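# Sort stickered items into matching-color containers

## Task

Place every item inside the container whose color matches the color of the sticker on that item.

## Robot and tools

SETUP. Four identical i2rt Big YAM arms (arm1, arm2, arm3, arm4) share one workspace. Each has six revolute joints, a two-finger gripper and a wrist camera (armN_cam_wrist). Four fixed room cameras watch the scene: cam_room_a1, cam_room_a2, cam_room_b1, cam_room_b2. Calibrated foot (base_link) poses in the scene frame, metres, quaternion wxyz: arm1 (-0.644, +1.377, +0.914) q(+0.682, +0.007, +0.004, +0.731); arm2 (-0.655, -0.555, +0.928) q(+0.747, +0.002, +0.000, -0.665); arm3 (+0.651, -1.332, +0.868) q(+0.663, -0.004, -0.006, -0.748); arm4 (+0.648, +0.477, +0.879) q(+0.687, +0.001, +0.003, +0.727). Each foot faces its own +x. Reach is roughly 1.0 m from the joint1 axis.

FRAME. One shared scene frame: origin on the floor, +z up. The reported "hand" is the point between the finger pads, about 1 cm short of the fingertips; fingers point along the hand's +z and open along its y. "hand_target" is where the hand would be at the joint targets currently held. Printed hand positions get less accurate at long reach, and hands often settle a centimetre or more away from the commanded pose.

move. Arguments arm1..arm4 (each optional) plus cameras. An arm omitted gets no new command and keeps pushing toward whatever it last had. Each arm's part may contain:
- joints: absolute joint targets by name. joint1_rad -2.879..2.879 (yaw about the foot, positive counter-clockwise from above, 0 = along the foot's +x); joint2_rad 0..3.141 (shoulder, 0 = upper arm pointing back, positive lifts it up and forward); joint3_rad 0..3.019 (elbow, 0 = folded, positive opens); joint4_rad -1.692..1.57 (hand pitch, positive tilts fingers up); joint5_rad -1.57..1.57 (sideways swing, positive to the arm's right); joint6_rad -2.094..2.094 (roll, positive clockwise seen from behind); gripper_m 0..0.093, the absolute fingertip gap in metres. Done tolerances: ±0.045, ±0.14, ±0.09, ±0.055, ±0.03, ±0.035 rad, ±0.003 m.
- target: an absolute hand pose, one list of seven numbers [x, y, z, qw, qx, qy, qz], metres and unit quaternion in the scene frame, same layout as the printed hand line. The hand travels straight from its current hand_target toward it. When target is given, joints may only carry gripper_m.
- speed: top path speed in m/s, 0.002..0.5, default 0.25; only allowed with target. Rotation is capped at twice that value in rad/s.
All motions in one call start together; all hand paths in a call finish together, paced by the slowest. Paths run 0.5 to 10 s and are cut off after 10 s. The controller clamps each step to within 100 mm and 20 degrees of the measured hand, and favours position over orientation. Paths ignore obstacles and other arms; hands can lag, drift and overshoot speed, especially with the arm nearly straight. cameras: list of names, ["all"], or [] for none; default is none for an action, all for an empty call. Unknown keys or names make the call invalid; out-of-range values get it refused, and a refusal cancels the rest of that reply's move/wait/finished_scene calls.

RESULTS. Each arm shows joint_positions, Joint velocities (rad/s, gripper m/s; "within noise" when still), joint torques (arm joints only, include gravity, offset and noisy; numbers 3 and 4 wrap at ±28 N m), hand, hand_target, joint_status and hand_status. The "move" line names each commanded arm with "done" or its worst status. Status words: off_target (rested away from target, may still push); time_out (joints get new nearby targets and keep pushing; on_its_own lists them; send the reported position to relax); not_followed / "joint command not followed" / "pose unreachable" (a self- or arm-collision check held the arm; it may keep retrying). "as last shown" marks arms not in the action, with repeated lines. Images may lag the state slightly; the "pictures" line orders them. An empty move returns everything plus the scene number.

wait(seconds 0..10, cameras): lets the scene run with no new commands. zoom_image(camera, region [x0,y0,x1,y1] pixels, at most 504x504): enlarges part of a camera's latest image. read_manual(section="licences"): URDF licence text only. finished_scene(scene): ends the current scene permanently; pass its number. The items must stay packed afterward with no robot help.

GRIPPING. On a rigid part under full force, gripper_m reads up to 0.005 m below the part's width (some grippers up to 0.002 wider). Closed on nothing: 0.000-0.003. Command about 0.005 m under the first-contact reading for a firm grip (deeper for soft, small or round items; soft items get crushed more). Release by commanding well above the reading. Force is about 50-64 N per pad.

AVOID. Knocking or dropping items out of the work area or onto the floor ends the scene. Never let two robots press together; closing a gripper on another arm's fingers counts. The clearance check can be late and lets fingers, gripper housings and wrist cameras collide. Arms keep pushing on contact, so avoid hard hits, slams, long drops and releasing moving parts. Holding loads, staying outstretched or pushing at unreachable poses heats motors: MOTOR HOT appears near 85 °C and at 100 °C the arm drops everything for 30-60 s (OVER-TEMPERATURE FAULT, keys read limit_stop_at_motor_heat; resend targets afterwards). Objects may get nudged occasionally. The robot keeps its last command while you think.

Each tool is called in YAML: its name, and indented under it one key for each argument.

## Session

move:

Scene clock: 0.00 s.
Joint torques (N m): no reading
Motor temperatures (°C): arm1=[21 23 26 23 21 21 21] | arm2=[23 24 25 22 22 20 23] | arm3=[24 23 23 23 24 23 23] | arm4=[22 22 23 22 24 21 24]
Heat: arm1: hottest joint3_rad 26 °C; arm2: hottest joint3_rad 25 °C; arm3: hottest joint1_rad 24 °C; arm4: hottest joint5_rad 24 °C.
Joint velocities: within noise
arm1.joint_positions: joint1_rad=-0.168 joint2_rad=+0.560 joint3_rad=+1.361 joint4_rad=-1.410 joint5_rad=+0.240 joint6_rad=+0.692 gripper_m=+0.09396
arm1.joint_status: not commanded
arm1.hand: x=-0.5739 y=+1.5732 z=+1.4376 quat_wxyz=(-0.303, +0.280, -0.837, -0.359) (m; scene frame)
arm1.hand_target: x=-0.5739 y=+1.5706 z=+1.4504 quat_wxyz=(-0.308, +0.276, -0.832, -0.370) (m; scene frame)
arm1.hand_status: not commanded
arm2.joint_positions: joint1_rad=+0.198 joint2_rad=+0.483 joint3_rad=+1.641 joint4_rad=-1.210 joint5_rad=-0.086 joint6_rad=-0.484 gripper_m=+0.09396
arm2.joint_status: not commanded
arm2.hand: x=-0.6060 y=-0.6654 z=+1.6315 quat_wxyz=(-0.468, -0.246, -0.683, +0.505) (m; scene frame)
arm2.hand_target: x=-0.6080 y=-0.6596 z=+1.6377 quat_wxyz=(-0.472, -0.243, -0.677, +0.510) (m; scene frame)
arm2.hand_status: not commanded
arm3.joint_positions: joint1_rad=+0.130 joint2_rad=+0.645 joint3_rad=+1.695 joint4_rad=-1.138 joint5_rad=+0.075 joint6_rad=+0.392 gripper_m=+0.09396
arm3.joint_status: not commanded
arm3.hand: x=+0.6384 y=-1.5186 z=+1.5920 quat_wxyz=(-0.552, -0.621, -0.389, +0.398) (m; scene frame)
arm3.hand_target: x=+0.6384 y=-1.5137 z=+1.6002 quat_wxyz=(-0.558, -0.615, -0.384, +0.402) (m; scene frame)
arm3.hand_status: not commanded
arm4.joint_positions: joint1_rad=+0.147 joint2_rad=+0.437 joint3_rad=+1.709 joint4_rad=-1.566 joint5_rad=+0.245 joint6_rad=+0.670 gripper_m=+0.09396
arm4.joint_status: not commanded
arm4.hand: x=+0.6821 y=+0.5397 z=+1.5256 quat_wxyz=(-0.292, +0.355, -0.719, -0.522) (m; scene frame)
arm4.hand_target: x=+0.6830 y=+0.5357 z=+1.5308 quat_wxyz=(-0.294, +0.352, -0.714, -0.529) (m; scene frame)
arm4.hand_status: not commanded
pictures: arm1_cam_wrist, arm2_cam_wrist, arm3_cam_wrist, arm4_cam_wrist, cam_room_a1, cam_room_a2, cam_room_b1, cam_room_b2
Images, in order (width x height): arm1_cam_wrist 672x504, arm2_cam_wrist 672x504, arm3_cam_wrist 672x504, arm4_cam_wrist 672x504, cam_room_a1 672x504, cam_room_a2 672x504, cam_room_b1 672x504, cam_room_b2 672x504.

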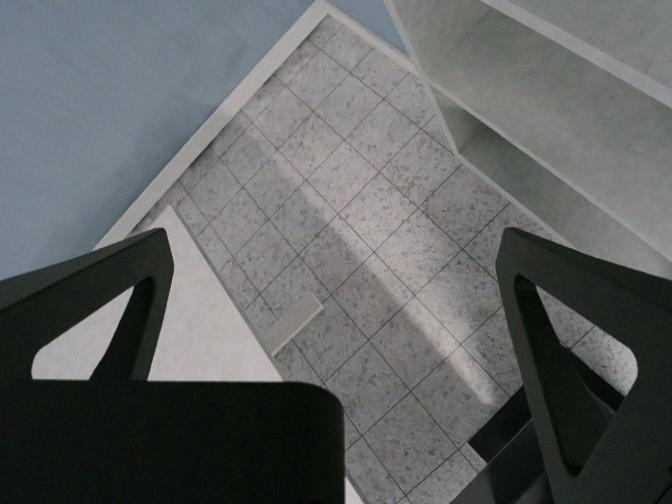

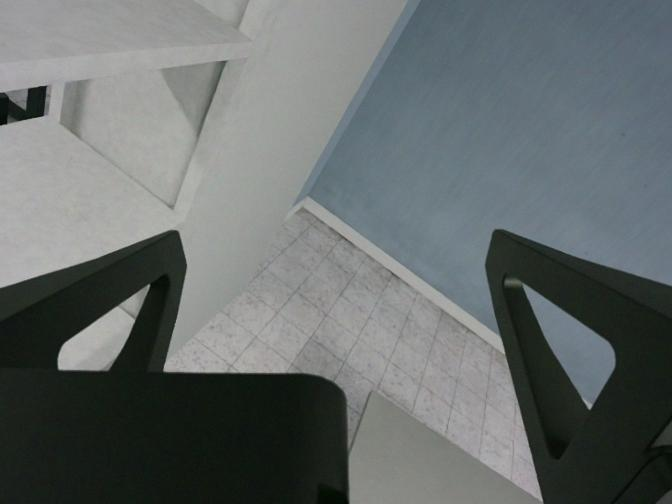

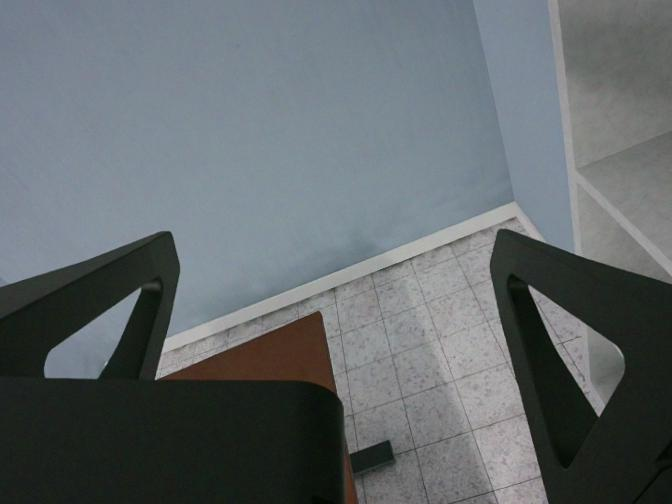

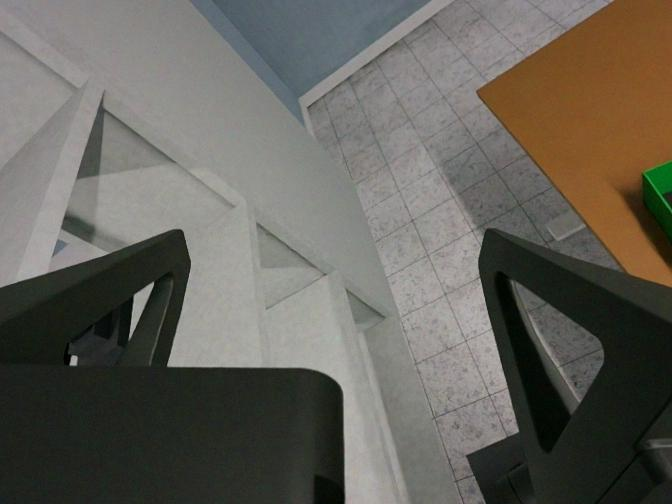

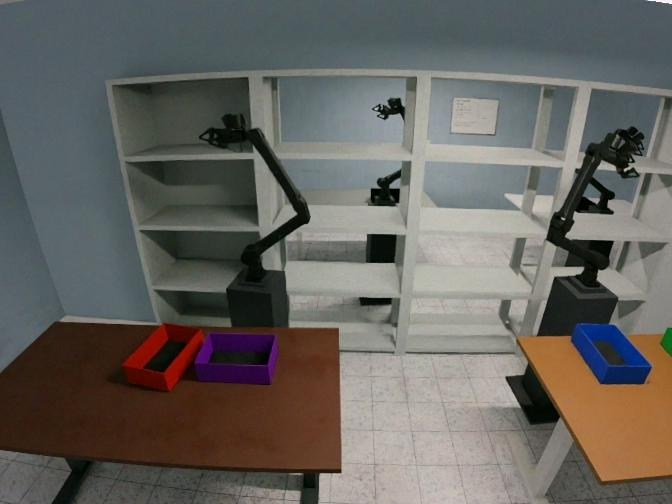

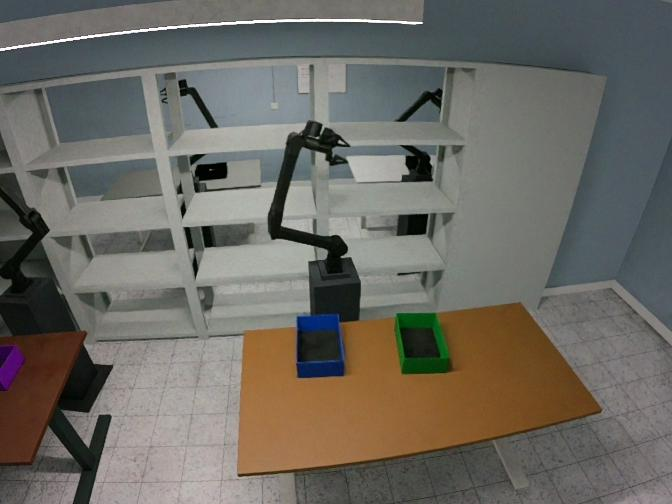

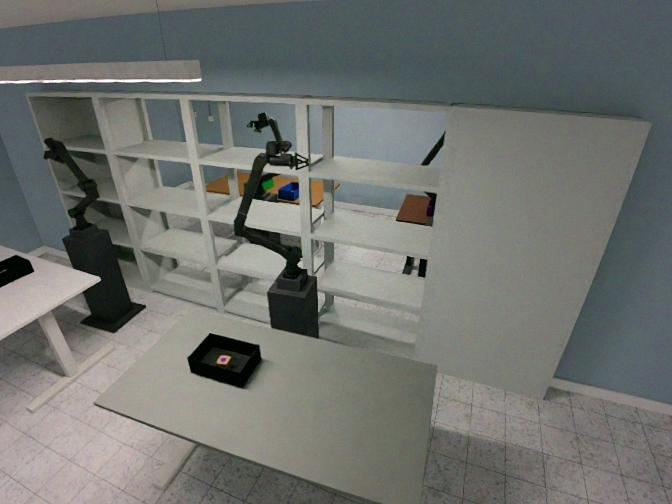

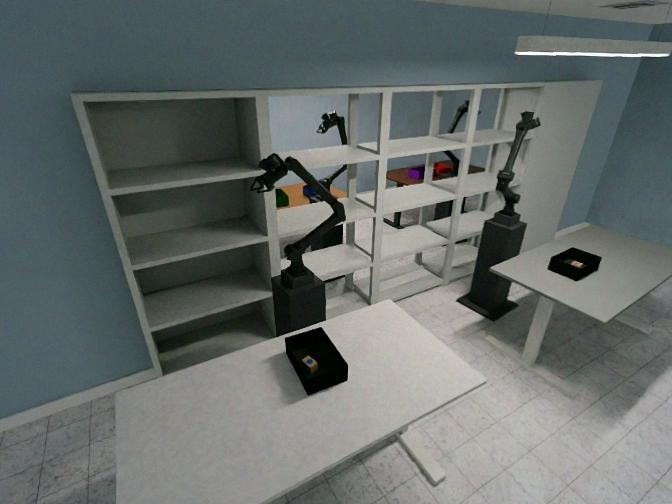

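move:
  arm1: {"joints":{"joint1_rad":1.57,"joint6_rad":0,"joint5_rad":0,"joint4_rad":-1.6,"joint2_rad":0.53,"joint3_rad":1.4}}
  arm2: {"joints":{"joint1_rad":-1.57,"joint6_rad":0,"joint5_rad":0,"joint4_rad":-1.6,"joint2_rad":0.53,"joint3_rad":1.4}}
  arm3: {"joints":{"joint1_rad":1.57,"joint6_rad":0,"joint5_rad":0,"joint4_rad":-1.5,"joint2_rad":0.7,"joint3_rad":1.4}}
  arm4: {"joints":{"joint1_rad":-1.57,"joint6_rad":0,"joint5_rad":0,"joint4_rad":-1.5,"joint2_rad":0.7,"joint3_rad":1.4}}
  cameras: ["arm1_cam_wrist","arm2_cam_wrist","arm3_cam_wrist","arm4_cam_wrist"]

Scene clock: 9.60 s.
Joint torques (N m): arm1=[-0.67 4.42 12.03 1.07 0.01 -0.04] | arm2=[0.32 1.55 8.9 1.63 0.07 0.21] | arm3=[2.08 -0.03 8.83 1.11 0.1 -0.12] | arm4=[0.44 0.85 10.11 1.55 0.02 -0.09]
Motor temperatures (°C): arm1=[21 23 28 23 21 21 21] | arm2=[23 24 26 22 22 20 23] | arm3=[24 23 24 23 24 23 23] | arm4=[22 22 24 22 24 21 24]
Heat: arm1: hottest joint3_rad 28 °C; arm2: hottest joint3_rad 26 °C; arm3: hottest joint1_rad 24 °C; arm4: hottest joint3_rad 24 °C.
move: arm1 done; arm2 done; arm3 done; arm4 done
Joint velocities: within noise
arm1.joint_positions: joint1_rad=+1.563 joint2_rad=+0.535 joint3_rad=+1.361 joint4_rad=-1.589 joint5_rad=+0.000 joint6_rad=+0.008 gripper_m=+0.09400
arm1.joint_status: all done
arm1.hand: x=-0.8045 y=+1.3662 z=+1.4079 quat_wxyz=(+0.012, +0.916, +0.025, -0.400) (m; scene frame)
arm1.hand_target: x=-0.7960 y=+1.3655 z=+1.4235 quat_wxyz=(+0.013, +0.909, +0.032, -0.415) (m; scene frame)
arm1.hand_status: not commanded
arm2.joint_positions: joint1_rad=-1.565 joint2_rad=+0.539 joint3_rad=+1.395 joint4_rad=-1.584 joint5_rad=-0.002 joint6_rad=-0.015 gripper_m=+0.09398
arm2.joint_status: all done
arm2.hand: x=-0.8221 y=-0.5773 z=+1.4342 quat_wxyz=(-0.022, -0.911, -0.064, +0.407) (m; scene frame)
arm2.hand_target: x=-0.8154 y=-0.5753 z=+1.4349 quat_wxyz=(-0.023, -0.912, -0.054, +0.407) (m; scene frame)
arm2.hand_status: not commanded
arm3.joint_positions: joint1_rad=+1.559 joint2_rad=+0.703 joint3_rad=+1.389 joint4_rad=-1.493 joint5_rad=-0.001 joint6_rad=+0.007 gripper_m=+0.09398
arm3.joint_status: all done
arm3.hand: x=+0.8920 y=-1.3573 z=+1.3582 quat_wxyz=(-0.373, -0.062, -0.925, +0.029) (m; scene frame)
arm3.hand_target: x=+0.8894 y=-1.3545 z=+1.3627 quat_wxyz=(-0.376, -0.054, -0.925, +0.029) (m; scene frame)
arm3.hand_status: not commanded
arm4.joint_positions: joint1_rad=-1.567 joint2_rad=+0.695 joint3_rad=+1.362 joint4_rad=-1.509 joint5_rad=+0.001 joint6_rad=+0.014 gripper_m=+0.09399
arm4.joint_status: all done
arm4.hand: x=+0.8894 y=+0.4928 z=+1.3546 quat_wxyz=(-0.354, +0.022, -0.935, -0.011) (m; scene frame)
arm4.hand_target: x=+0.8908 y=+0.4924 z=+1.3724 quat_wxyz=(-0.373, +0.027, -0.927, -0.009) (m; scene frame)
arm4.hand_status: not commanded
pictures: arm1_cam_wrist, arm2_cam_wrist, arm3_cam_wrist, arm4_cam_wrist
Images, in order (width x height): arm1_cam_wrist 672x504, arm2_cam_wrist 672x504, arm3_cam_wrist 672x504, arm4_cam_wrist 672x504.

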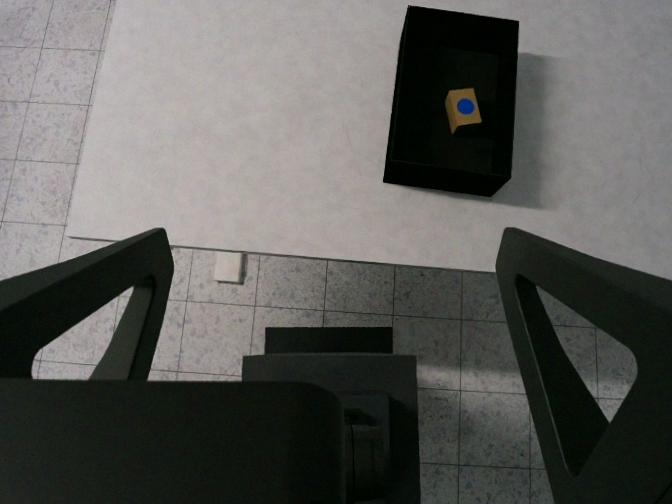

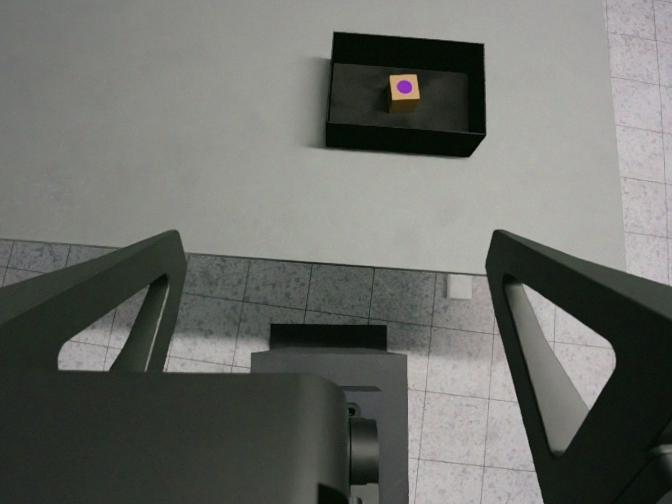

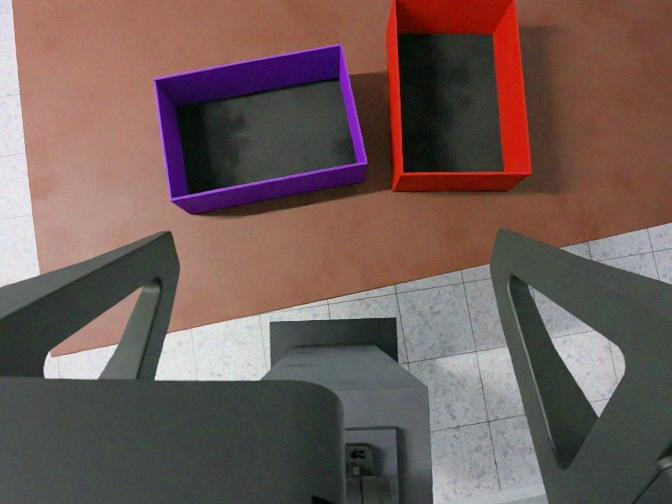

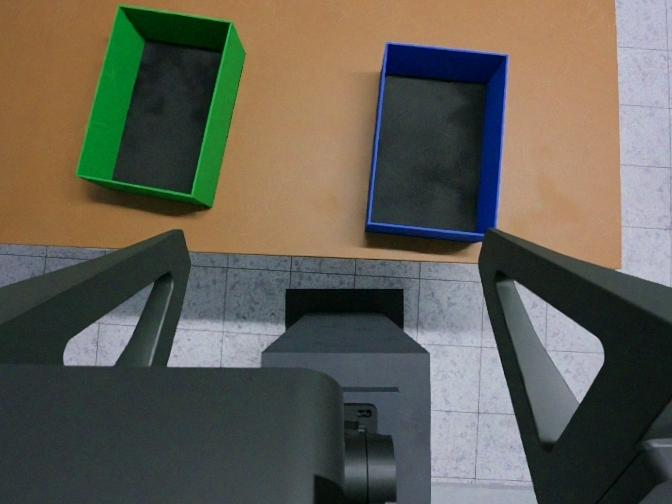

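move:
  arm1: {"target":[-1.197,1.588,1.0,0,1,0,0],"speed":0.35}
  arm2: {"target":[-1.28,-0.50,1.0,0,1,0,0],"speed":0.35}
  cameras: ["arm1_cam_wrist","arm2_cam_wrist"]

Scene clock: 22.07 s.
Joint torques (N m): arm1=[-2.37 -17.96 14.5 -0.24 0.04 -0.02] | arm2=[-0.03 -22.53 14.26 0.05 0.13 0.19] | arm3=[2.08 -0.09 8.83 1.11 0.08 -0.12] | arm4=[0.32 0.62 10.17 1.54 0.02 -0.07]
Motor temperatures (°C): arm1=[21 24 29 23 21 21 21] | arm2=[23 24 27 22 22 20 23] | arm3=[24 23 24 23 24 23 23] | arm4=[22 22 25 22 24 21 24]
Heat: arm1: hottest joint3_rad 29 °C; arm2: hottest joint3_rad 27 °C; arm3: hottest joint1_rad 24 °C; arm4: hottest joint3_rad 25 °C.
move: arm1 off_target; arm2 off_target
Joint velocities: within noise
arm1.joint_positions: joint1_rad=+1.150 joint2_rad=+1.997 joint3_rad=+1.590 joint4_rad=-1.239 joint5_rad=+0.002 joint6_rad=-0.356 gripper_m=+0.09400
arm1.joint_status: not commanded
arm1.hand: x=-1.1799 y=+1.5752 z=+0.9717 quat_wxyz=(+0.011, +1.000, +0.002, +0.028) (m; scene frame)
arm1.hand_target: x=-1.1955 y=+1.5876 z=+1.0002 quat_wxyz=(+0.000, +1.000, +0.000, +0.000) (m; scene frame)
arm1.hand_status: off_target (0.035 m and 3.4 deg from the pose sent, 0.608 m and 47.3 deg at the start)
arm2.joint_positions: joint1_rad=-1.767 joint2_rad=+2.059 joint3_rad=+1.713 joint4_rad=-1.259 joint5_rad=-0.007 joint6_rad=-0.101 gripper_m=+0.09398
arm2.joint_status: not commanded
arm2.hand: x=-1.2635 y=-0.5078 z=+0.9829 quat_wxyz=(-0.004, -1.000, -0.011, -0.018) (m; scene frame)
arm2.hand_target: x=-1.2791 y=-0.5000 z=+1.0003 quat_wxyz=(+0.000, -1.000, +0.000, +0.001) (m; scene frame)
arm2.hand_status: off_target (0.025 m and 2.4 deg from the pose sent, 0.636 m and 48.7 deg at the start)
arm3, arm4: as last shown
pictures: arm1_cam_wrist, arm2_cam_wrist
Images, in order (width x height): arm1_cam_wrist 672x504, arm2_cam_wrist 672x504.

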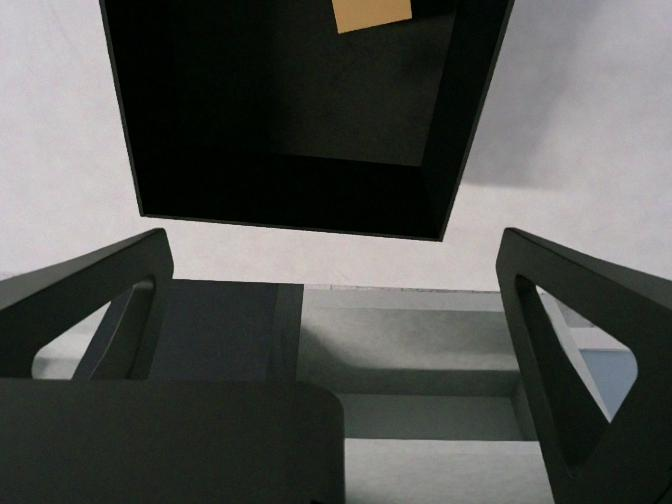

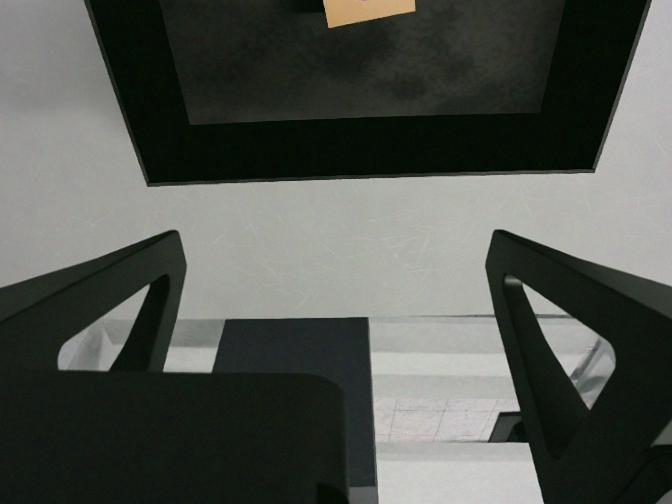

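move:
  arm1: {"target":[-1.222,1.602,0.89,0,0.995,0.1,0],"speed":0.2}
  arm2: {"target":[-1.312,-0.485,0.89,0,0.9962,0.0872,0],"speed":0.2}
  cameras: ["arm1_cam_wrist","arm2_cam_wrist"]

Scene clock: 37.53 s.
Joint torques (N m): arm1=[-2.78 -19.08 13.38 0.92 -0.01 -0.04] | arm2=[0.09 -23.53 13.29 0.99 0.07 -0.08] | arm3=[2.14 -0.03 8.88 1.1 0.09 -0.12] | arm4=[0.38 0.91 10.29 1.37 0.03 -0.06]
Motor temperatures (°C): arm1=[21 24 31 23 21 21 21] | arm2=[23 25 31 22 22 20 23] | arm3=[24 23 25 23 24 23 23] | arm4=[22 22 27 22 24 21 24]
Heat: arm1: hottest joint3_rad 31 °C; arm2: hottest joint3_rad 31 °C; arm3: hottest joint3_rad 25 °C; arm4: hottest joint3_rad 27 °C.
move: arm1 off_target; arm2 off_target
Joint velocities: within noise
arm1.joint_positions: joint1_rad=+1.143 joint2_rad=+2.178 joint3_rad=+1.597 joint4_rad=-1.077 joint5_rad=+0.003 joint6_rad=-0.561 gripper_m=+0.09400
arm1.joint_status: not commanded
arm1.hand: x=-1.1978 y=+1.5861 z=+0.8691 quat_wxyz=(+0.016, +0.994, +0.101, +0.032) (m; scene frame)
arm1.hand_target: x=-1.2205 y=+1.6017 z=+0.8910 quat_wxyz=(+0.000, +0.995, +0.100, +0.000) (m; scene frame)
arm1.hand_status: off_target (0.036 m and 4.1 deg from the pose sent, 0.096 m and 11.7 deg at the start)
arm2.joint_positions: joint1_rad=-1.786 joint2_rad=+2.251 joint3_rad=+1.760 joint4_rad=-1.126 joint5_rad=-0.006 joint6_rad=-0.266 gripper_m=+0.09398
arm2.joint_status: not commanded
arm2.hand: x=-1.2903 y=-0.4931 z=+0.8816 quat_wxyz=(-0.005, -0.996, -0.083, -0.023) (m; scene frame)
arm2.hand_target: x=-1.3109 y=-0.4851 z=+0.8905 quat_wxyz=(+0.000, -0.996, -0.087, +0.000) (m; scene frame)
arm2.hand_status: off_target (0.025 m and 2.8 deg from the pose sent, 0.107 m and 9.0 deg at the start)
arm3, arm4: as last shown
pictures: arm1_cam_wrist, arm2_cam_wrist
Images, in order (width x height): arm1_cam_wrist 672x504, arm2_cam_wrist 672x504.

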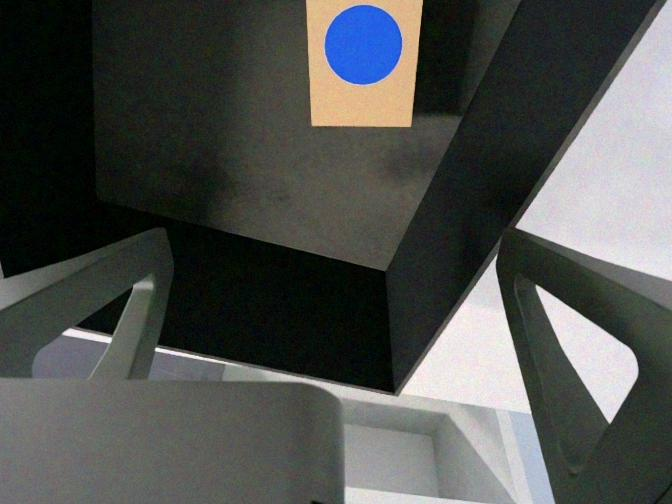

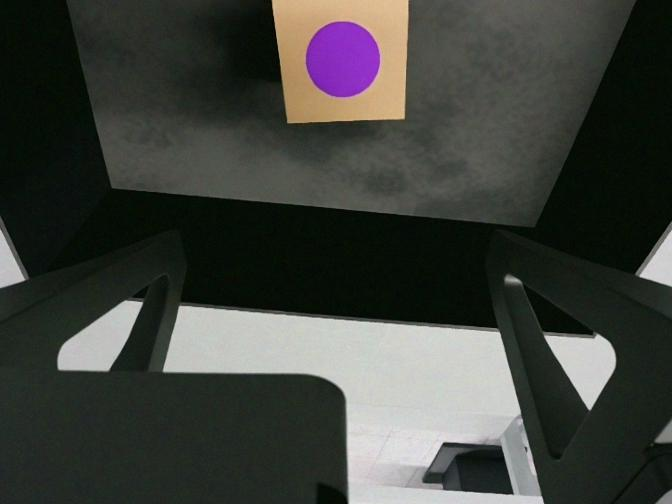

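move:
  arm1: {"target":[-1.242,1.601,0.79,0,0.995,0.1,0],"speed":0.15}
  arm2: {"target":[-1.325,-0.488,0.79,0,0.9962,0.0872,0],"speed":0.15}
  cameras: ["arm1_cam_wrist","arm2_cam_wrist"]

Scene clock: 46.87 s.
Joint torques (N m): arm1=[-1.9 -18.78 12.3 0.88 0.05 0.04] | arm2=[0.56 -23.53 12.45 1.11 0.05 -0.01] | arm3=[2.02 -0.03 8.85 1.13 0.09 -0.12] | arm4=[0.5 0.79 10.13 1.44 0.02 -0.08]
Motor temperatures (°C): arm1=[21 24 32 23 21 21 21] | arm2=[23 26 31 22 22 20 23] | arm3=[24 23 25 23 24 23 23] | arm4=[22 22 28 22 24 21 24]
Heat: arm1: hottest joint3_rad 32 °C; arm2: hottest joint3_rad 31 °C; arm3: hottest joint3_rad 25 °C; arm4: hottest joint3_rad 28 °C.
move: arm1 off_target; arm2 off_target
Joint velocities: within noise
arm1.joint_positions: joint1_rad=+1.146 joint2_rad=+2.353 joint3_rad=+1.649 joint4_rad=-0.937 joint5_rad=+0.002 joint6_rad=-0.561 gripper_m=+0.09400
arm1.joint_status: not commanded
arm1.hand: x=-1.2177 y=+1.5912 z=+0.7802 quat_wxyz=(+0.013, +0.994, +0.102, +0.024) (m; scene frame)
arm1.hand_target: x=-1.2410 y=+1.6006 z=+0.7908 quat_wxyz=(+0.000, +0.995, +0.100, +0.000) (m; scene frame)
arm1.hand_status: off_target (0.028 m and 3.2 deg from the pose sent, 0.092 m and 4.1 deg at the start)
arm2.joint_positions: joint1_rad=-1.786 joint2_rad=+2.416 joint3_rad=+1.802 joint4_rad=-0.993 joint5_rad=-0.006 joint6_rad=-0.266 gripper_m=+0.09398
arm2.joint_status: not commanded
arm2.hand: x=-1.3052 y=-0.4913 z=+0.7901 quat_wxyz=(-0.005, -0.996, -0.084, -0.018) (m; scene frame)
arm2.hand_target: x=-1.3240 y=-0.4882 z=+0.7904 quat_wxyz=(+0.000, -0.996, -0.087, +0.000) (m; scene frame)
arm2.hand_status: off_target (0.020 m and 2.2 deg from the pose sent, 0.098 m and 2.7 deg at the start)
arm3, arm4: as last shown
pictures: arm1_cam_wrist, arm2_cam_wrist
Images, in order (width x height): arm1_cam_wrist 672x504, arm2_cam_wrist 672x504.

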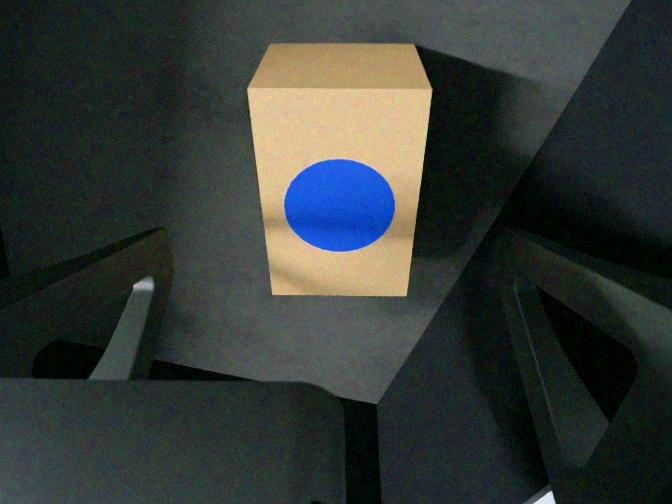

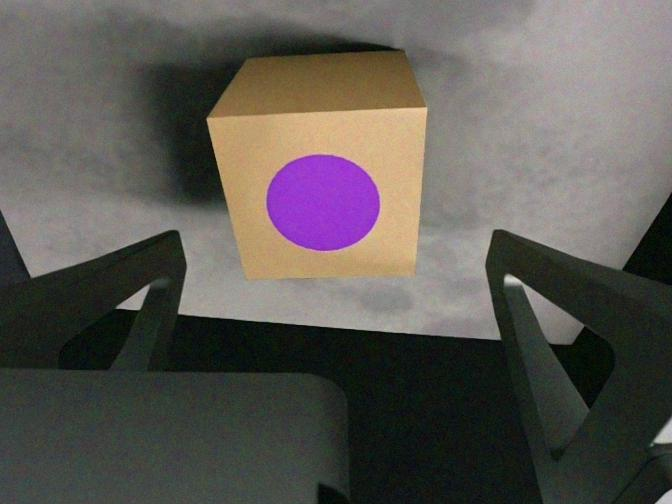

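move:
  arm1: {"target":[-1.246,1.602,0.762,0,0.995,0.1,0],"speed":0.1}
  arm2: {"target":[-1.331,-0.489,0.755,0,0.9962,0.0872,0],"speed":0.1}
  cameras: ["arm1_cam_wrist","arm2_cam_wrist"]

Scene clock: 53.07 s.
Joint torques (N m): arm1=[-1.96 -17.49 12.01 0.99 0.02 0.06] | arm2=[0.79 -23.47 12.36 1.07 0.04 0.01] | arm3=[2.08 -0.03 8.88 1.1 0.09 -0.12] | arm4=[0.67 0.5 10.28 1.48 0.06 -0.1]
Motor temperatures (°C): arm1=[21 25 33 23 21 21 21] | arm2=[23 27 32 22 22 20 23] | arm3=[24 23 25 23 24 23 23] | arm4=[22 22 29 22 24 21 24]
Heat: arm1: hottest joint3_rad 33 °C; arm2: hottest joint3_rad 32 °C; arm3: hottest joint3_rad 25 °C; arm4: hottest joint3_rad 29 °C.
move: arm1 off_target; arm2 off_target
Joint velocities: within noise
arm1.joint_positions: joint1_rad=+1.147 joint2_rad=+2.394 joint3_rad=+1.675 joint4_rad=-0.905 joint5_rad=+0.002 joint6_rad=-0.561 gripper_m=+0.09400
arm1.joint_status: not commanded
arm1.hand: x=-1.2270 y=+1.5941 z=+0.7626 quat_wxyz=(+0.009, +0.995, +0.102, +0.017) (m; scene frame)
arm1.hand_target: x=-1.2452 y=+1.6018 z=+0.7627 quat_wxyz=(+0.000, +0.995, +0.100, +0.000) (m; scene frame)
arm1.hand_status: off_target (0.021 m and 2.2 deg from the pose sent, 0.035 m and 3.2 deg at the start)
arm2.joint_positions: joint1_rad=-1.786 joint2_rad=+2.483 joint3_rad=+1.841 joint4_rad=-0.958 joint5_rad=-0.006 joint6_rad=-0.266 gripper_m=+0.09398
arm2.joint_status: not commanded
arm2.hand: x=-1.3132 y=-0.4904 z=+0.7592 quat_wxyz=(-0.004, -0.996, -0.084, -0.015) (m; scene frame)
arm2.hand_target: x=-1.3302 y=-0.4892 z=+0.7555 quat_wxyz=(+0.000, -0.996, -0.087, +0.000) (m; scene frame)
arm2.hand_status: off_target (0.018 m and 1.8 deg from the pose sent, 0.044 m and 2.2 deg at the start)
arm3, arm4: as last shown
pictures: arm1_cam_wrist, arm2_cam_wrist
Images, in order (width x height): arm1_cam_wrist 672x504, arm2_cam_wrist 672x504.

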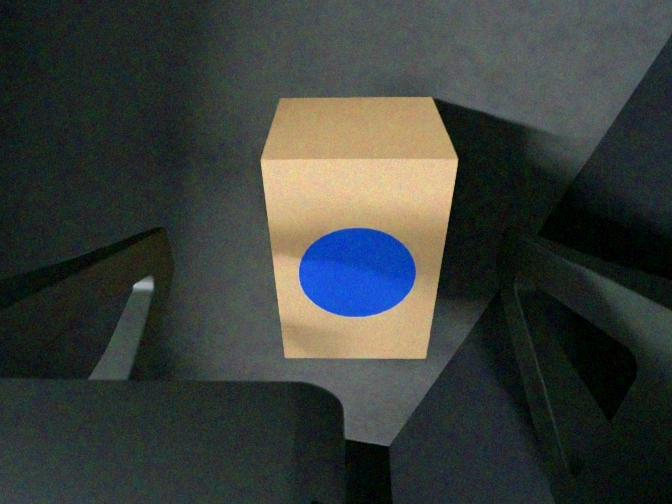

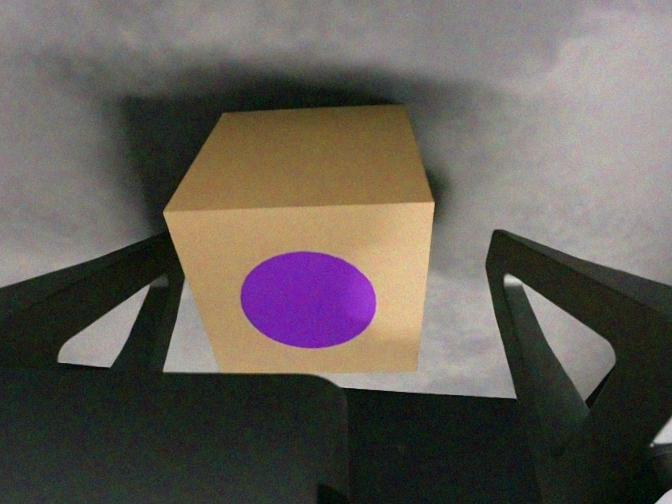

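move:
  arm1: {"target":[-1.246,1.604,0.753,0,0.995,0.1,0],"speed":0.08}
  arm2: {"target":[-1.330,-0.496,0.753,0,0.9962,0.0872,0],"speed":0.08}

move:
  arm1: {"joints":{"gripper_m":0.034}}
  arm2: {"joints":{"gripper_m":0.045}}
  cameras: ["arm1_cam_wrist","arm2_cam_wrist"]

Scene clock: 61.30 s.
Joint torques (N m): arm1=[-1.55 -18.61 11.93 0.7 0.05 0.04] | arm2=[1.49 -23.47 11.79 1.22 0.03 0.11] | arm3=[2.08 -0.09 8.87 1.1 0.09 -0.12] | arm4=[0.56 1.14 10.29 1.36 0.02 -0.09]
Motor temperatures (°C): arm1=[21 25 33 23 21 21 21] | arm2=[23 26 33 22 22 20 23] | arm3=[24 23 25 23 24 23 23] | arm4=[22 22 30 22 24 21 24]
Heat: arm1: hottest joint3_rad 33 °C; arm2: hottest joint3_rad 33 °C; arm3: hottest joint3_rad 25 °C; arm4: hottest joint3_rad 30 °C.
move: arm1 off_target; arm2 off_target
Joint velocities: within noise
arm1.joint_positions: joint1_rad=+1.147 joint2_rad=+2.418 joint3_rad=+1.679 joint4_rad=-0.893 joint5_rad=+0.002 joint6_rad=-0.560 gripper_m=+0.09400
arm1.joint_status: not commanded
arm1.hand: x=-1.2252 y=+1.5934 z=+0.7489 quat_wxyz=(+0.011, +0.994, +0.102, +0.020) (m; scene frame)
arm1.hand_target: x=-1.2451 y=+1.6038 z=+0.7539 quat_wxyz=(+0.000, +0.995, +0.100, +0.000) (m; scene frame)
arm1.hand_status: off_target (0.024 m and 2.6 deg from the pose sent, 0.023 m and 2.2 deg at the start)
arm2.joint_positions: joint1_rad=-1.784 joint2_rad=+2.483 joint3_rad=+1.841 joint4_rad=-0.954 joint5_rad=-0.006 joint6_rad=-0.266 gripper_m=+0.09398
arm2.joint_status: not commanded
arm2.hand: x=-1.3143 y=-0.4913 z=+0.7592 quat_wxyz=(-0.004, -0.996, -0.084, -0.013) (m; scene frame)
arm2.hand_target: x=-1.3293 y=-0.4961 z=+0.7535 quat_wxyz=(+0.000, -0.996, -0.087, +0.000) (m; scene frame)
arm2.hand_status: off_target (0.018 m and 1.6 deg from the pose sent, 0.019 m and 1.8 deg at the start)
arm3, arm4: as last shown
pictures: none

Scene clock: 61.93 s.
Joint torques (N m): arm1=[-2.32 -18.55 11.75 0.79 0.02 0.02] | arm2=[1.55 -23.47 11.79 1.14 -0.03 0.12] | arm3=[2.08 -0.09 8.85 1.14 0.08 -0.11] | arm4=[1.14 0.91 10.19 1.51 0.06 -0.08]
Motor temperatures (°C): arm1=[21 25 33 23 21 21 21] | arm2=[23 26 33 22 22 20 23] | arm3=[24 23 25 23 24 23 23] | arm4=[22 22 30 22 24 21 24]
Heat: arm1: hottest joint3_rad 33 °C; arm2: hottest joint3_rad 33 °C; arm3: hottest joint3_rad 25 °C; arm4: hottest joint3_rad 30 °C.
move: arm1 off_target; arm2 off_target
Joint velocities: within noise
arm1.joint_positions: joint1_rad=+1.147 joint2_rad=+2.418 joint3_rad=+1.680 joint4_rad=-0.892 joint5_rad=+0.002 joint6_rad=-0.560 gripper_m=+0.04403
arm1.joint_status: gripper_m off_target (ended at +0.04406, target +0.03400)
arm1.hand: x=-1.2258 y=+1.5937 z=+0.7491 quat_wxyz=(+0.010, +0.995, +0.102, +0.019) (m; scene frame)
arm1.hand_target: x=-1.2451 y=+1.6038 z=+0.7539 quat_wxyz=(+0.000, +0.995, +0.100, +0.000) (m; scene frame)
arm1.hand_status: not commanded
arm2.joint_positions: joint1_rad=-1.784 joint2_rad=+2.483 joint3_rad=+1.841 joint4_rad=-0.953 joint5_rad=-0.004 joint6_rad=-0.266 gripper_m=+0.05297
arm2.joint_status: gripper_m off_target (ended at +0.05299, target +0.04500)
arm2.hand: x=-1.3145 y=-0.4910 z=+0.7592 quat_wxyz=(-0.003, -0.996, -0.084, -0.013) (m; scene frame)
arm2.hand_target: x=-1.3293 y=-0.4961 z=+0.7535 quat_wxyz=(+0.000, -0.996, -0.087, +0.000) (m; scene frame)
arm2.hand_status: not commanded
arm3, arm4: as last shown
pictures: arm1_cam_wrist, arm2_cam_wrist
Images, in order (width x height): arm1_cam_wrist 672x504, arm2_cam_wrist 672x504.

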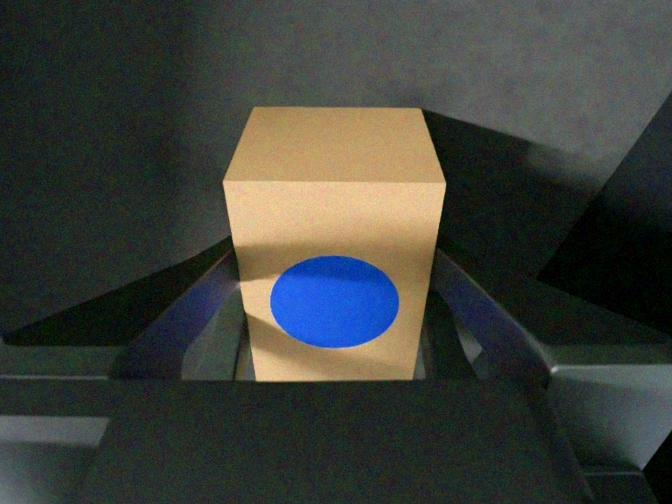

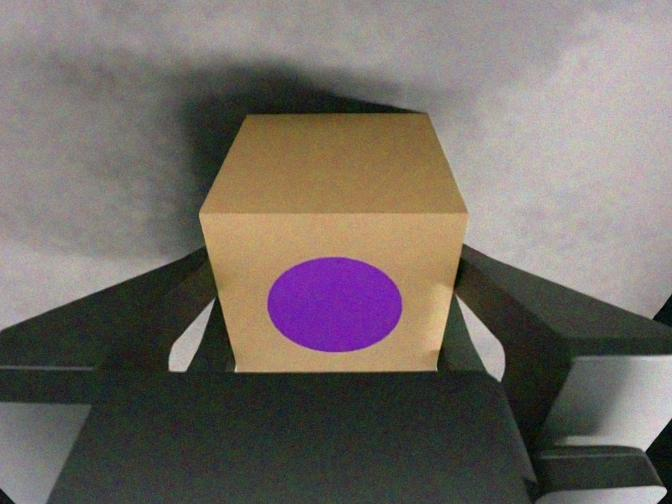

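move:
  arm1: {"target":[-1.22,1.595,1.0,0,0.995,0.1,0],"speed":0.18}
  arm2: {"target":[-1.30,-0.492,1.0,0,0.9962,0.0872,0],"speed":0.18}

move:
  arm1: {"target":[-0.97,1.495,1.25,0,0.995,0.1,0],"speed":0.25}
  arm2: {"target":[-1.0,-0.523,1.25,0,0.9962,0.0872,0],"speed":0.25}
  cameras: ["arm1_cam_wrist","arm2_cam_wrist"]

move:
  arm1: {"joints":{"joint2_rad":0.8,"joint3_rad":1.42,"joint4_rad":-1.68}}
  arm2: {"joints":{"joint2_rad":0.8,"joint3_rad":1.42,"joint4_rad":-1.67}}

move:
  arm1: {"joints":{"joint1_rad":-0.5,"joint6_rad":0}}
  arm2: {"joints":{"joint1_rad":0.905,"joint6_rad":0}}

move:
  arm1: {"joints":{"joint1_rad":-2.27}}
  cameras: ["arm1_cam_wrist","arm2_cam_wrist","cam_room_b1","cam_room_b2"]

Scene clock: 74.77 s.
Joint torques (N m): arm1=[-1.79 -18.08 14.5 -0.02 0.02 0.02] | arm2=[0.56 -24.23 12.67 0.06 -0.02 0] | arm3=[2.08 -0.09 8.85 1.11 0.1 -0.11] | arm4=[0.56 0.85 10.25 1.39 0.03 -0.08]
Motor temperatures (°C): arm1=[21 26 33 23 21 21 22] | arm2=[23 27 33 22 22 20 23] | arm3=[24 23 26 23 24 23 23] | arm4=[22 22 31 22 24 21 24]
Heat: arm1: hottest joint3_rad 33 °C; arm2: hottest joint3_rad 33 °C; arm3: hottest joint3_rad 26 °C; arm4: hottest joint3_rad 31 °C.
move: arm1 off_target; arm2 off_target
Joint velocities: within noise
arm1.joint_positions: joint1_rad=+1.147 joint2_rad=+2.057 joint3_rad=+1.692 joint4_rad=-1.276 joint5_rad=+0.002 joint6_rad=-0.560 gripper_m=+0.04402
arm1.joint_status: not commanded
arm1.hand: x=-1.2034 y=+1.5862 z=+0.9732 quat_wxyz=(+0.012, +0.994, +0.102, +0.024) (m; scene frame)
arm1.hand_target: x=-1.2188 y=+1.5946 z=+1.0004 quat_wxyz=(+0.000, +0.995, +0.100, +0.000) (m; scene frame)
arm1.hand_status: off_target (0.033 m and 3.2 deg from the pose sent, 0.251 m and 2.5 deg at the start)
arm2.joint_positions: joint1_rad=-1.784 joint2_rad=+2.124 joint3_rad=+1.832 joint4_rad=-1.299 joint5_rad=-0.004 joint6_rad=-0.266 gripper_m=+0.05297
arm2.joint_status: not commanded
arm2.hand: x=-1.2917 y=-0.4940 z=+0.9863 quat_wxyz=(-0.002, -0.996, -0.084, -0.010) (m; scene frame)
arm2.hand_target: x=-1.2996 y=-0.4919 z=+1.0002 quat_wxyz=(+0.000, -0.996, -0.087, +0.000) (m; scene frame)
arm2.hand_status: off_target (0.016 m and 1.3 deg from the pose sent, 0.241 m and 1.5 deg at the start)
arm3, arm4: as last shown
pictures: none

Scene clock: 77.07 s.
Joint torques (N m): arm1=[-1.32 -5.19 10.7 0.29 0.02 0.15] | arm2=[0.73 -8.82 9.63 0.44 -0.03 0.01] | arm3=[2.14 -0.21 8.87 1.13 0.09 -0.11] | arm4=[0.79 1.2 10.22 1.51 0.02 -0.11]
Motor temperatures (°C): arm1=[21 26 33 23 21 21 22] | arm2=[23 27 33 22 22 20 23] | arm3=[24 23 26 23 24 23 23] | arm4=[22 22 31 22 24 21 24]
Heat: arm1: hottest joint3_rad 33 °C; arm2: hottest joint3_rad 33 °C; arm3: hottest joint3_rad 26 °C; arm4: hottest joint3_rad 31 °C.
move: arm1 off_target; arm2 off_target
Joint velocities: within noise
arm1.joint_positions: joint1_rad=+1.150 joint2_rad=+1.233 joint3_rad=+1.414 joint4_rad=-1.687 joint5_rad=+0.002 joint6_rad=-0.550 gripper_m=+0.04402
arm1.joint_status: not commanded
arm1.hand: x=-0.9689 y=+1.4985 z=+1.2513 quat_wxyz=(-0.017, +0.994, +0.099, -0.037) (m; scene frame)
arm1.hand_target: x=-0.9701 y=+1.4950 z=+1.2493 quat_wxyz=(-0.014, +0.994, +0.100, -0.030) (m; scene frame)
arm1.hand_status: off_target (0.004 m and 4.6 deg from the pose sent, 0.373 m and 3.2 deg at the start; a joint's target at an end of its range on 25 of 69 steps)
arm2.joint_positions: joint1_rad=-1.784 joint2_rad=+1.214 joint3_rad=+1.393 joint4_rad=-1.673 joint5_rad=-0.004 joint6_rad=-0.266 gripper_m=+0.05296
arm2.joint_status: not commanded
arm2.hand: x=-1.0023 y=-0.5230 z=+1.2575 quat_wxyz=(+0.006, -0.996, -0.085, +0.037) (m; scene frame)
arm2.hand_target: x=-1.0000 y=-0.5230 z=+1.2495 quat_wxyz=(+0.004, -0.996, -0.087, +0.022) (m; scene frame)
arm2.hand_status: off_target (0.008 m and 4.4 deg from the pose sent, 0.394 m and 1.3 deg at the start; a joint's target at an end of its range on 23 of 69 steps)
arm3.joint_positions: joint1_rad=+1.559 joint2_rad=+0.703 joint3_rad=+1.389 joint4_rad=-1.493 joint5_rad=-0.001 joint6_rad=+0.007 gripper_m=+0.09398
arm3.joint_status: not commanded
arm3.hand: x=+0.8920 y=-1.3573 z=+1.3582 quat_wxyz=(-0.373, -0.062, -0.925, +0.029) (m; scene frame)
arm3.hand_target: x=+0.8894 y=-1.3545 z=+1.3627 quat_wxyz=(-0.376, -0.054, -0.925, +0.029) (m; scene frame)
arm3.hand_status: not commanded
arm4.joint_positions: joint1_rad=-1.567 joint2_rad=+0.695 joint3_rad=+1.362 joint4_rad=-1.509 joint5_rad=+0.001 joint6_rad=+0.014 gripper_m=+0.09399
arm4.joint_status: not commanded
arm4.hand: x=+0.8894 y=+0.4928 z=+1.3546 quat_wxyz=(-0.354, +0.022, -0.935, -0.011) (m; scene frame)
arm4.hand_target: x=+0.8908 y=+0.4924 z=+1.3724 quat_wxyz=(-0.373, +0.027, -0.927, -0.009) (m; scene frame)
arm4.hand_status: not commanded
pictures: arm1_cam_wrist, arm2_cam_wrist
Images, in order (width x height): arm1_cam_wrist 672x504, arm2_cam_wrist 672x504.

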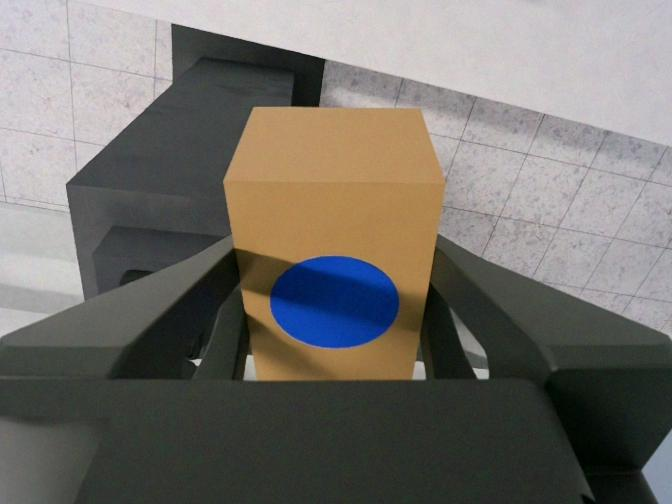

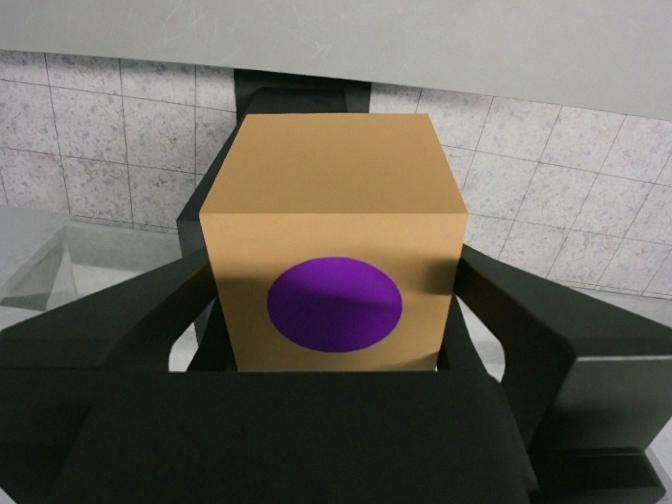

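Scene clock: 78.50 s.
Joint torques (N m): arm1=[-0.97 0.97 10.73 1.5 0 0.14] | arm2=[0.56 -2.61 11.97 1.84 -0.02 0.03] | arm3=[1.96 -0.03 8.85 1.07 0.09 -0.13] | arm4=[0.44 0.5 10.24 1.44 0.06 -0.11]
Motor temperatures (°C): arm1=[21 26 33 23 21 21 22] | arm2=[23 27 33 22 22 20 23] | arm3=[24 23 26 23 24 23 23] | arm4=[22 22 31 22 24 21 24]
Heat: arm1: hottest joint3_rad 33 °C; arm2: hottest joint3_rad 33 °C; arm3: hottest joint3_rad 26 °C; arm4: hottest joint3_rad 31 °C.
move: arm1 done; arm2 done
Joint velocities: within noise
arm1.joint_positions: joint1_rad=+1.150 joint2_rad=+0.805 joint3_rad=+1.405 joint4_rad=-1.687 joint5_rad=+0.002 joint6_rad=-0.550 gripper_m=+0.04401
arm1.joint_status: all done
arm1.hand: x=-0.8607 y=+1.4592 z=+1.3644 quat_wxyz=(-0.107, +0.964, +0.095, -0.223) (m; scene frame)
arm1.hand_target: x=-0.8613 y=+1.4568 z=+1.3728 quat_wxyz=(-0.111, +0.961, +0.096, -0.235) (m; scene frame)
arm1.hand_status: not commanded
arm2.joint_positions: joint1_rad=-1.784 joint2_rad=+0.802 joint3_rad=+1.394 joint4_rad=-1.673 joint5_rad=-0.004 joint6_rad=-0.266 gripper_m=+0.05296
arm2.joint_status: all done
arm2.hand: x=-0.8958 y=-0.5337 z=+1.3720 quat_wxyz=(+0.043, -0.967, -0.083, +0.238) (m; scene frame)
arm2.hand_target: x=-0.8958 y=-0.5336 z=+1.3842 quat_wxyz=(+0.047, -0.963, -0.085, +0.252) (m; scene frame)
arm2.hand_status: not commanded
arm3, arm4: as last shown
pictures: none

Scene clock: 80.73 s.
Joint torques (N m): arm1=[-2.67 0.85 11.06 1.35 -0.02 0.09] | arm2=[1.14 -2.43 11.93 1.81 0.1 0.21] | arm3=[1.96 -0.15 8.85 1.11 0.08 -0.12] | arm4=[0.44 0.91 10.18 1.5 0.01 -0.09]
Motor temperatures (°C): arm1=[21 26 33 23 21 21 22] | arm2=[23 26 33 22 22 20 24] | arm3=[24 23 26 23 24 23 23] | arm4=[22 22 31 22 24 21 24]
Heat: arm1: hottest joint3_rad 33 °C; arm2: hottest joint3_rad 33 °C; arm3: hottest joint3_rad 26 °C; arm4: hottest joint3_rad 31 °C.
move: arm1 done; arm2 done
Joint velocities: within noise
arm1.joint_positions: joint1_rad=-0.493 joint2_rad=+0.805 joint3_rad=+1.405 joint4_rad=-1.687 joint5_rad=+0.005 joint6_rad=-0.008 gripper_m=+0.04400
arm1.joint_status: all done
arm1.hand: x=-0.5371 y=+1.5932 z=+1.3597 quat_wxyz=(-0.197, +0.528, -0.815, -0.132) (m; scene frame)
arm1.hand_target: x=-0.5359 y=+1.5926 z=+1.3681 quat_wxyz=(-0.208, +0.520, -0.816, -0.140) (m; scene frame)
arm1.hand_status: not commanded
arm2.joint_positions: joint1_rad=+0.901 joint2_rad=+0.802 joint3_rad=+1.394 joint4_rad=-1.673 joint5_rad=-0.006 joint6_rad=-0.014 gripper_m=+0.05295
arm2.joint_status: all done
arm2.hand: x=-0.4505 y=-0.6828 z=+1.3723 quat_wxyz=(-0.234, -0.258, -0.935, +0.063) (m; scene frame)
arm2.hand_target: x=-0.4502 y=-0.6823 z=+1.3845 quat_wxyz=(-0.249, -0.262, -0.930, +0.066) (m; scene frame)
arm2.hand_status: not commanded
arm3, arm4: as last shown
pictures: none

Scene clock: 82.60 s.
Joint torques (N m): arm1=[-1.85 1.08 10.8 1.39 -0.03 0.11] | arm2=[1.14 -2.37 11.93 1.84 0.1 0.2] | arm3=[1.96 0.03 8.88 1.13 0.08 -0.13] | arm4=[0.5 0.56 10.22 1.48 0.05 -0.11]
Motor temperatures (°C): arm1=[21 26 33 23 21 21 22] | arm2=[23 26 33 22 22 20 24] | arm3=[24 23 26 23 24 23 23] | arm4=[22 22 31 22 24 21 24]
Heat: arm1: hottest joint3_rad 33 °C; arm2: hottest joint3_rad 33 °C; arm3: hottest joint3_rad 26 °C; arm4: hottest joint3_rad 31 °C.
move: arm1 done
Joint velocities: within noise
arm1.joint_positions: joint1_rad=-2.263 joint2_rad=+0.805 joint3_rad=+1.405 joint4_rad=-1.687 joint5_rad=+0.005 joint6_rad=-0.007 gripper_m=+0.04399
arm1.joint_status: all done
arm1.hand: x=-0.4437 y=+1.2355 z=+1.3573 quat_wxyz=(-0.219, -0.295, -0.927, +0.078) (m; scene frame)
arm1.hand_target: x=-0.4444 y=+1.2345 z=+1.3657 quat_wxyz=(-0.232, -0.300, -0.922, +0.081) (m; scene frame)
arm1.hand_status: not commanded
arm2, arm3, arm4: as last shown
pictures: arm1_cam_wrist, arm2_cam_wrist, cam_room_b1, cam_room_b2
Images, in order (width x height): arm1_cam_wrist 672x504, arm2_cam_wrist 672x504, cam_room_b1 672x504, cam_room_b2 672x504.

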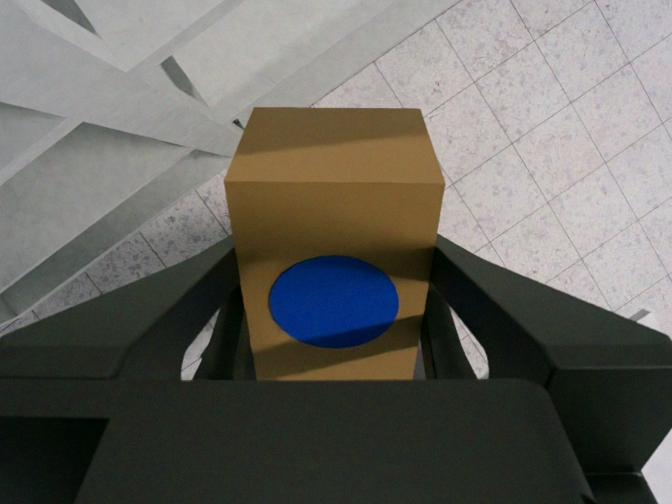

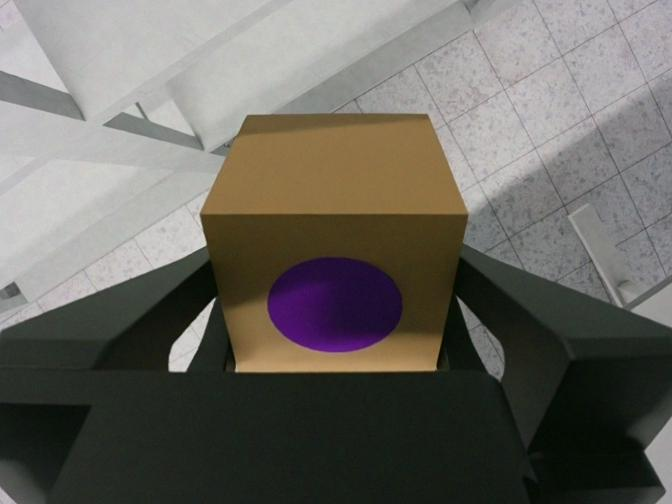

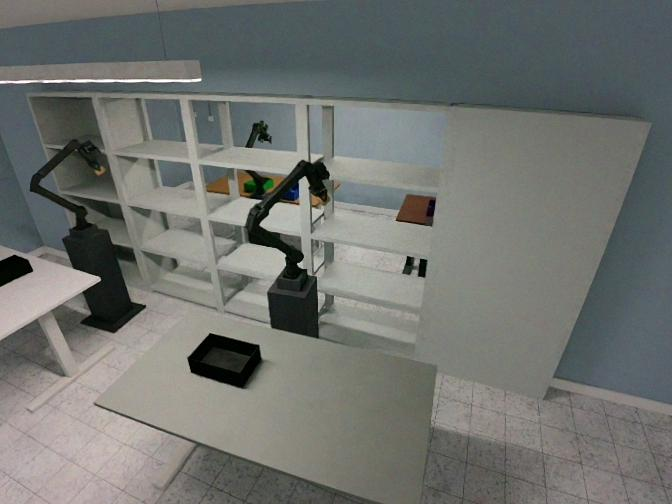

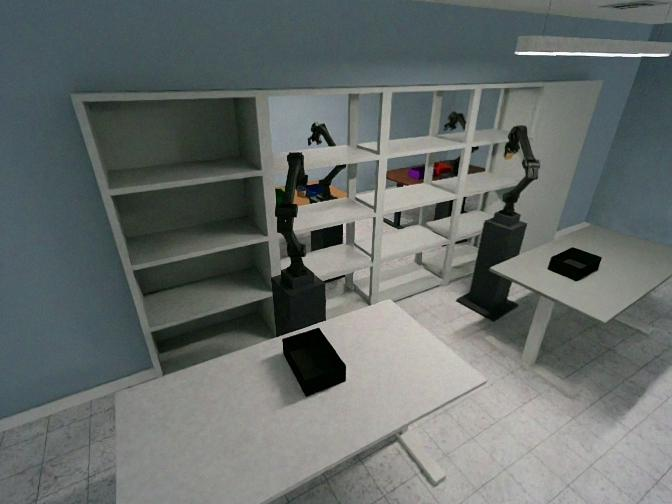

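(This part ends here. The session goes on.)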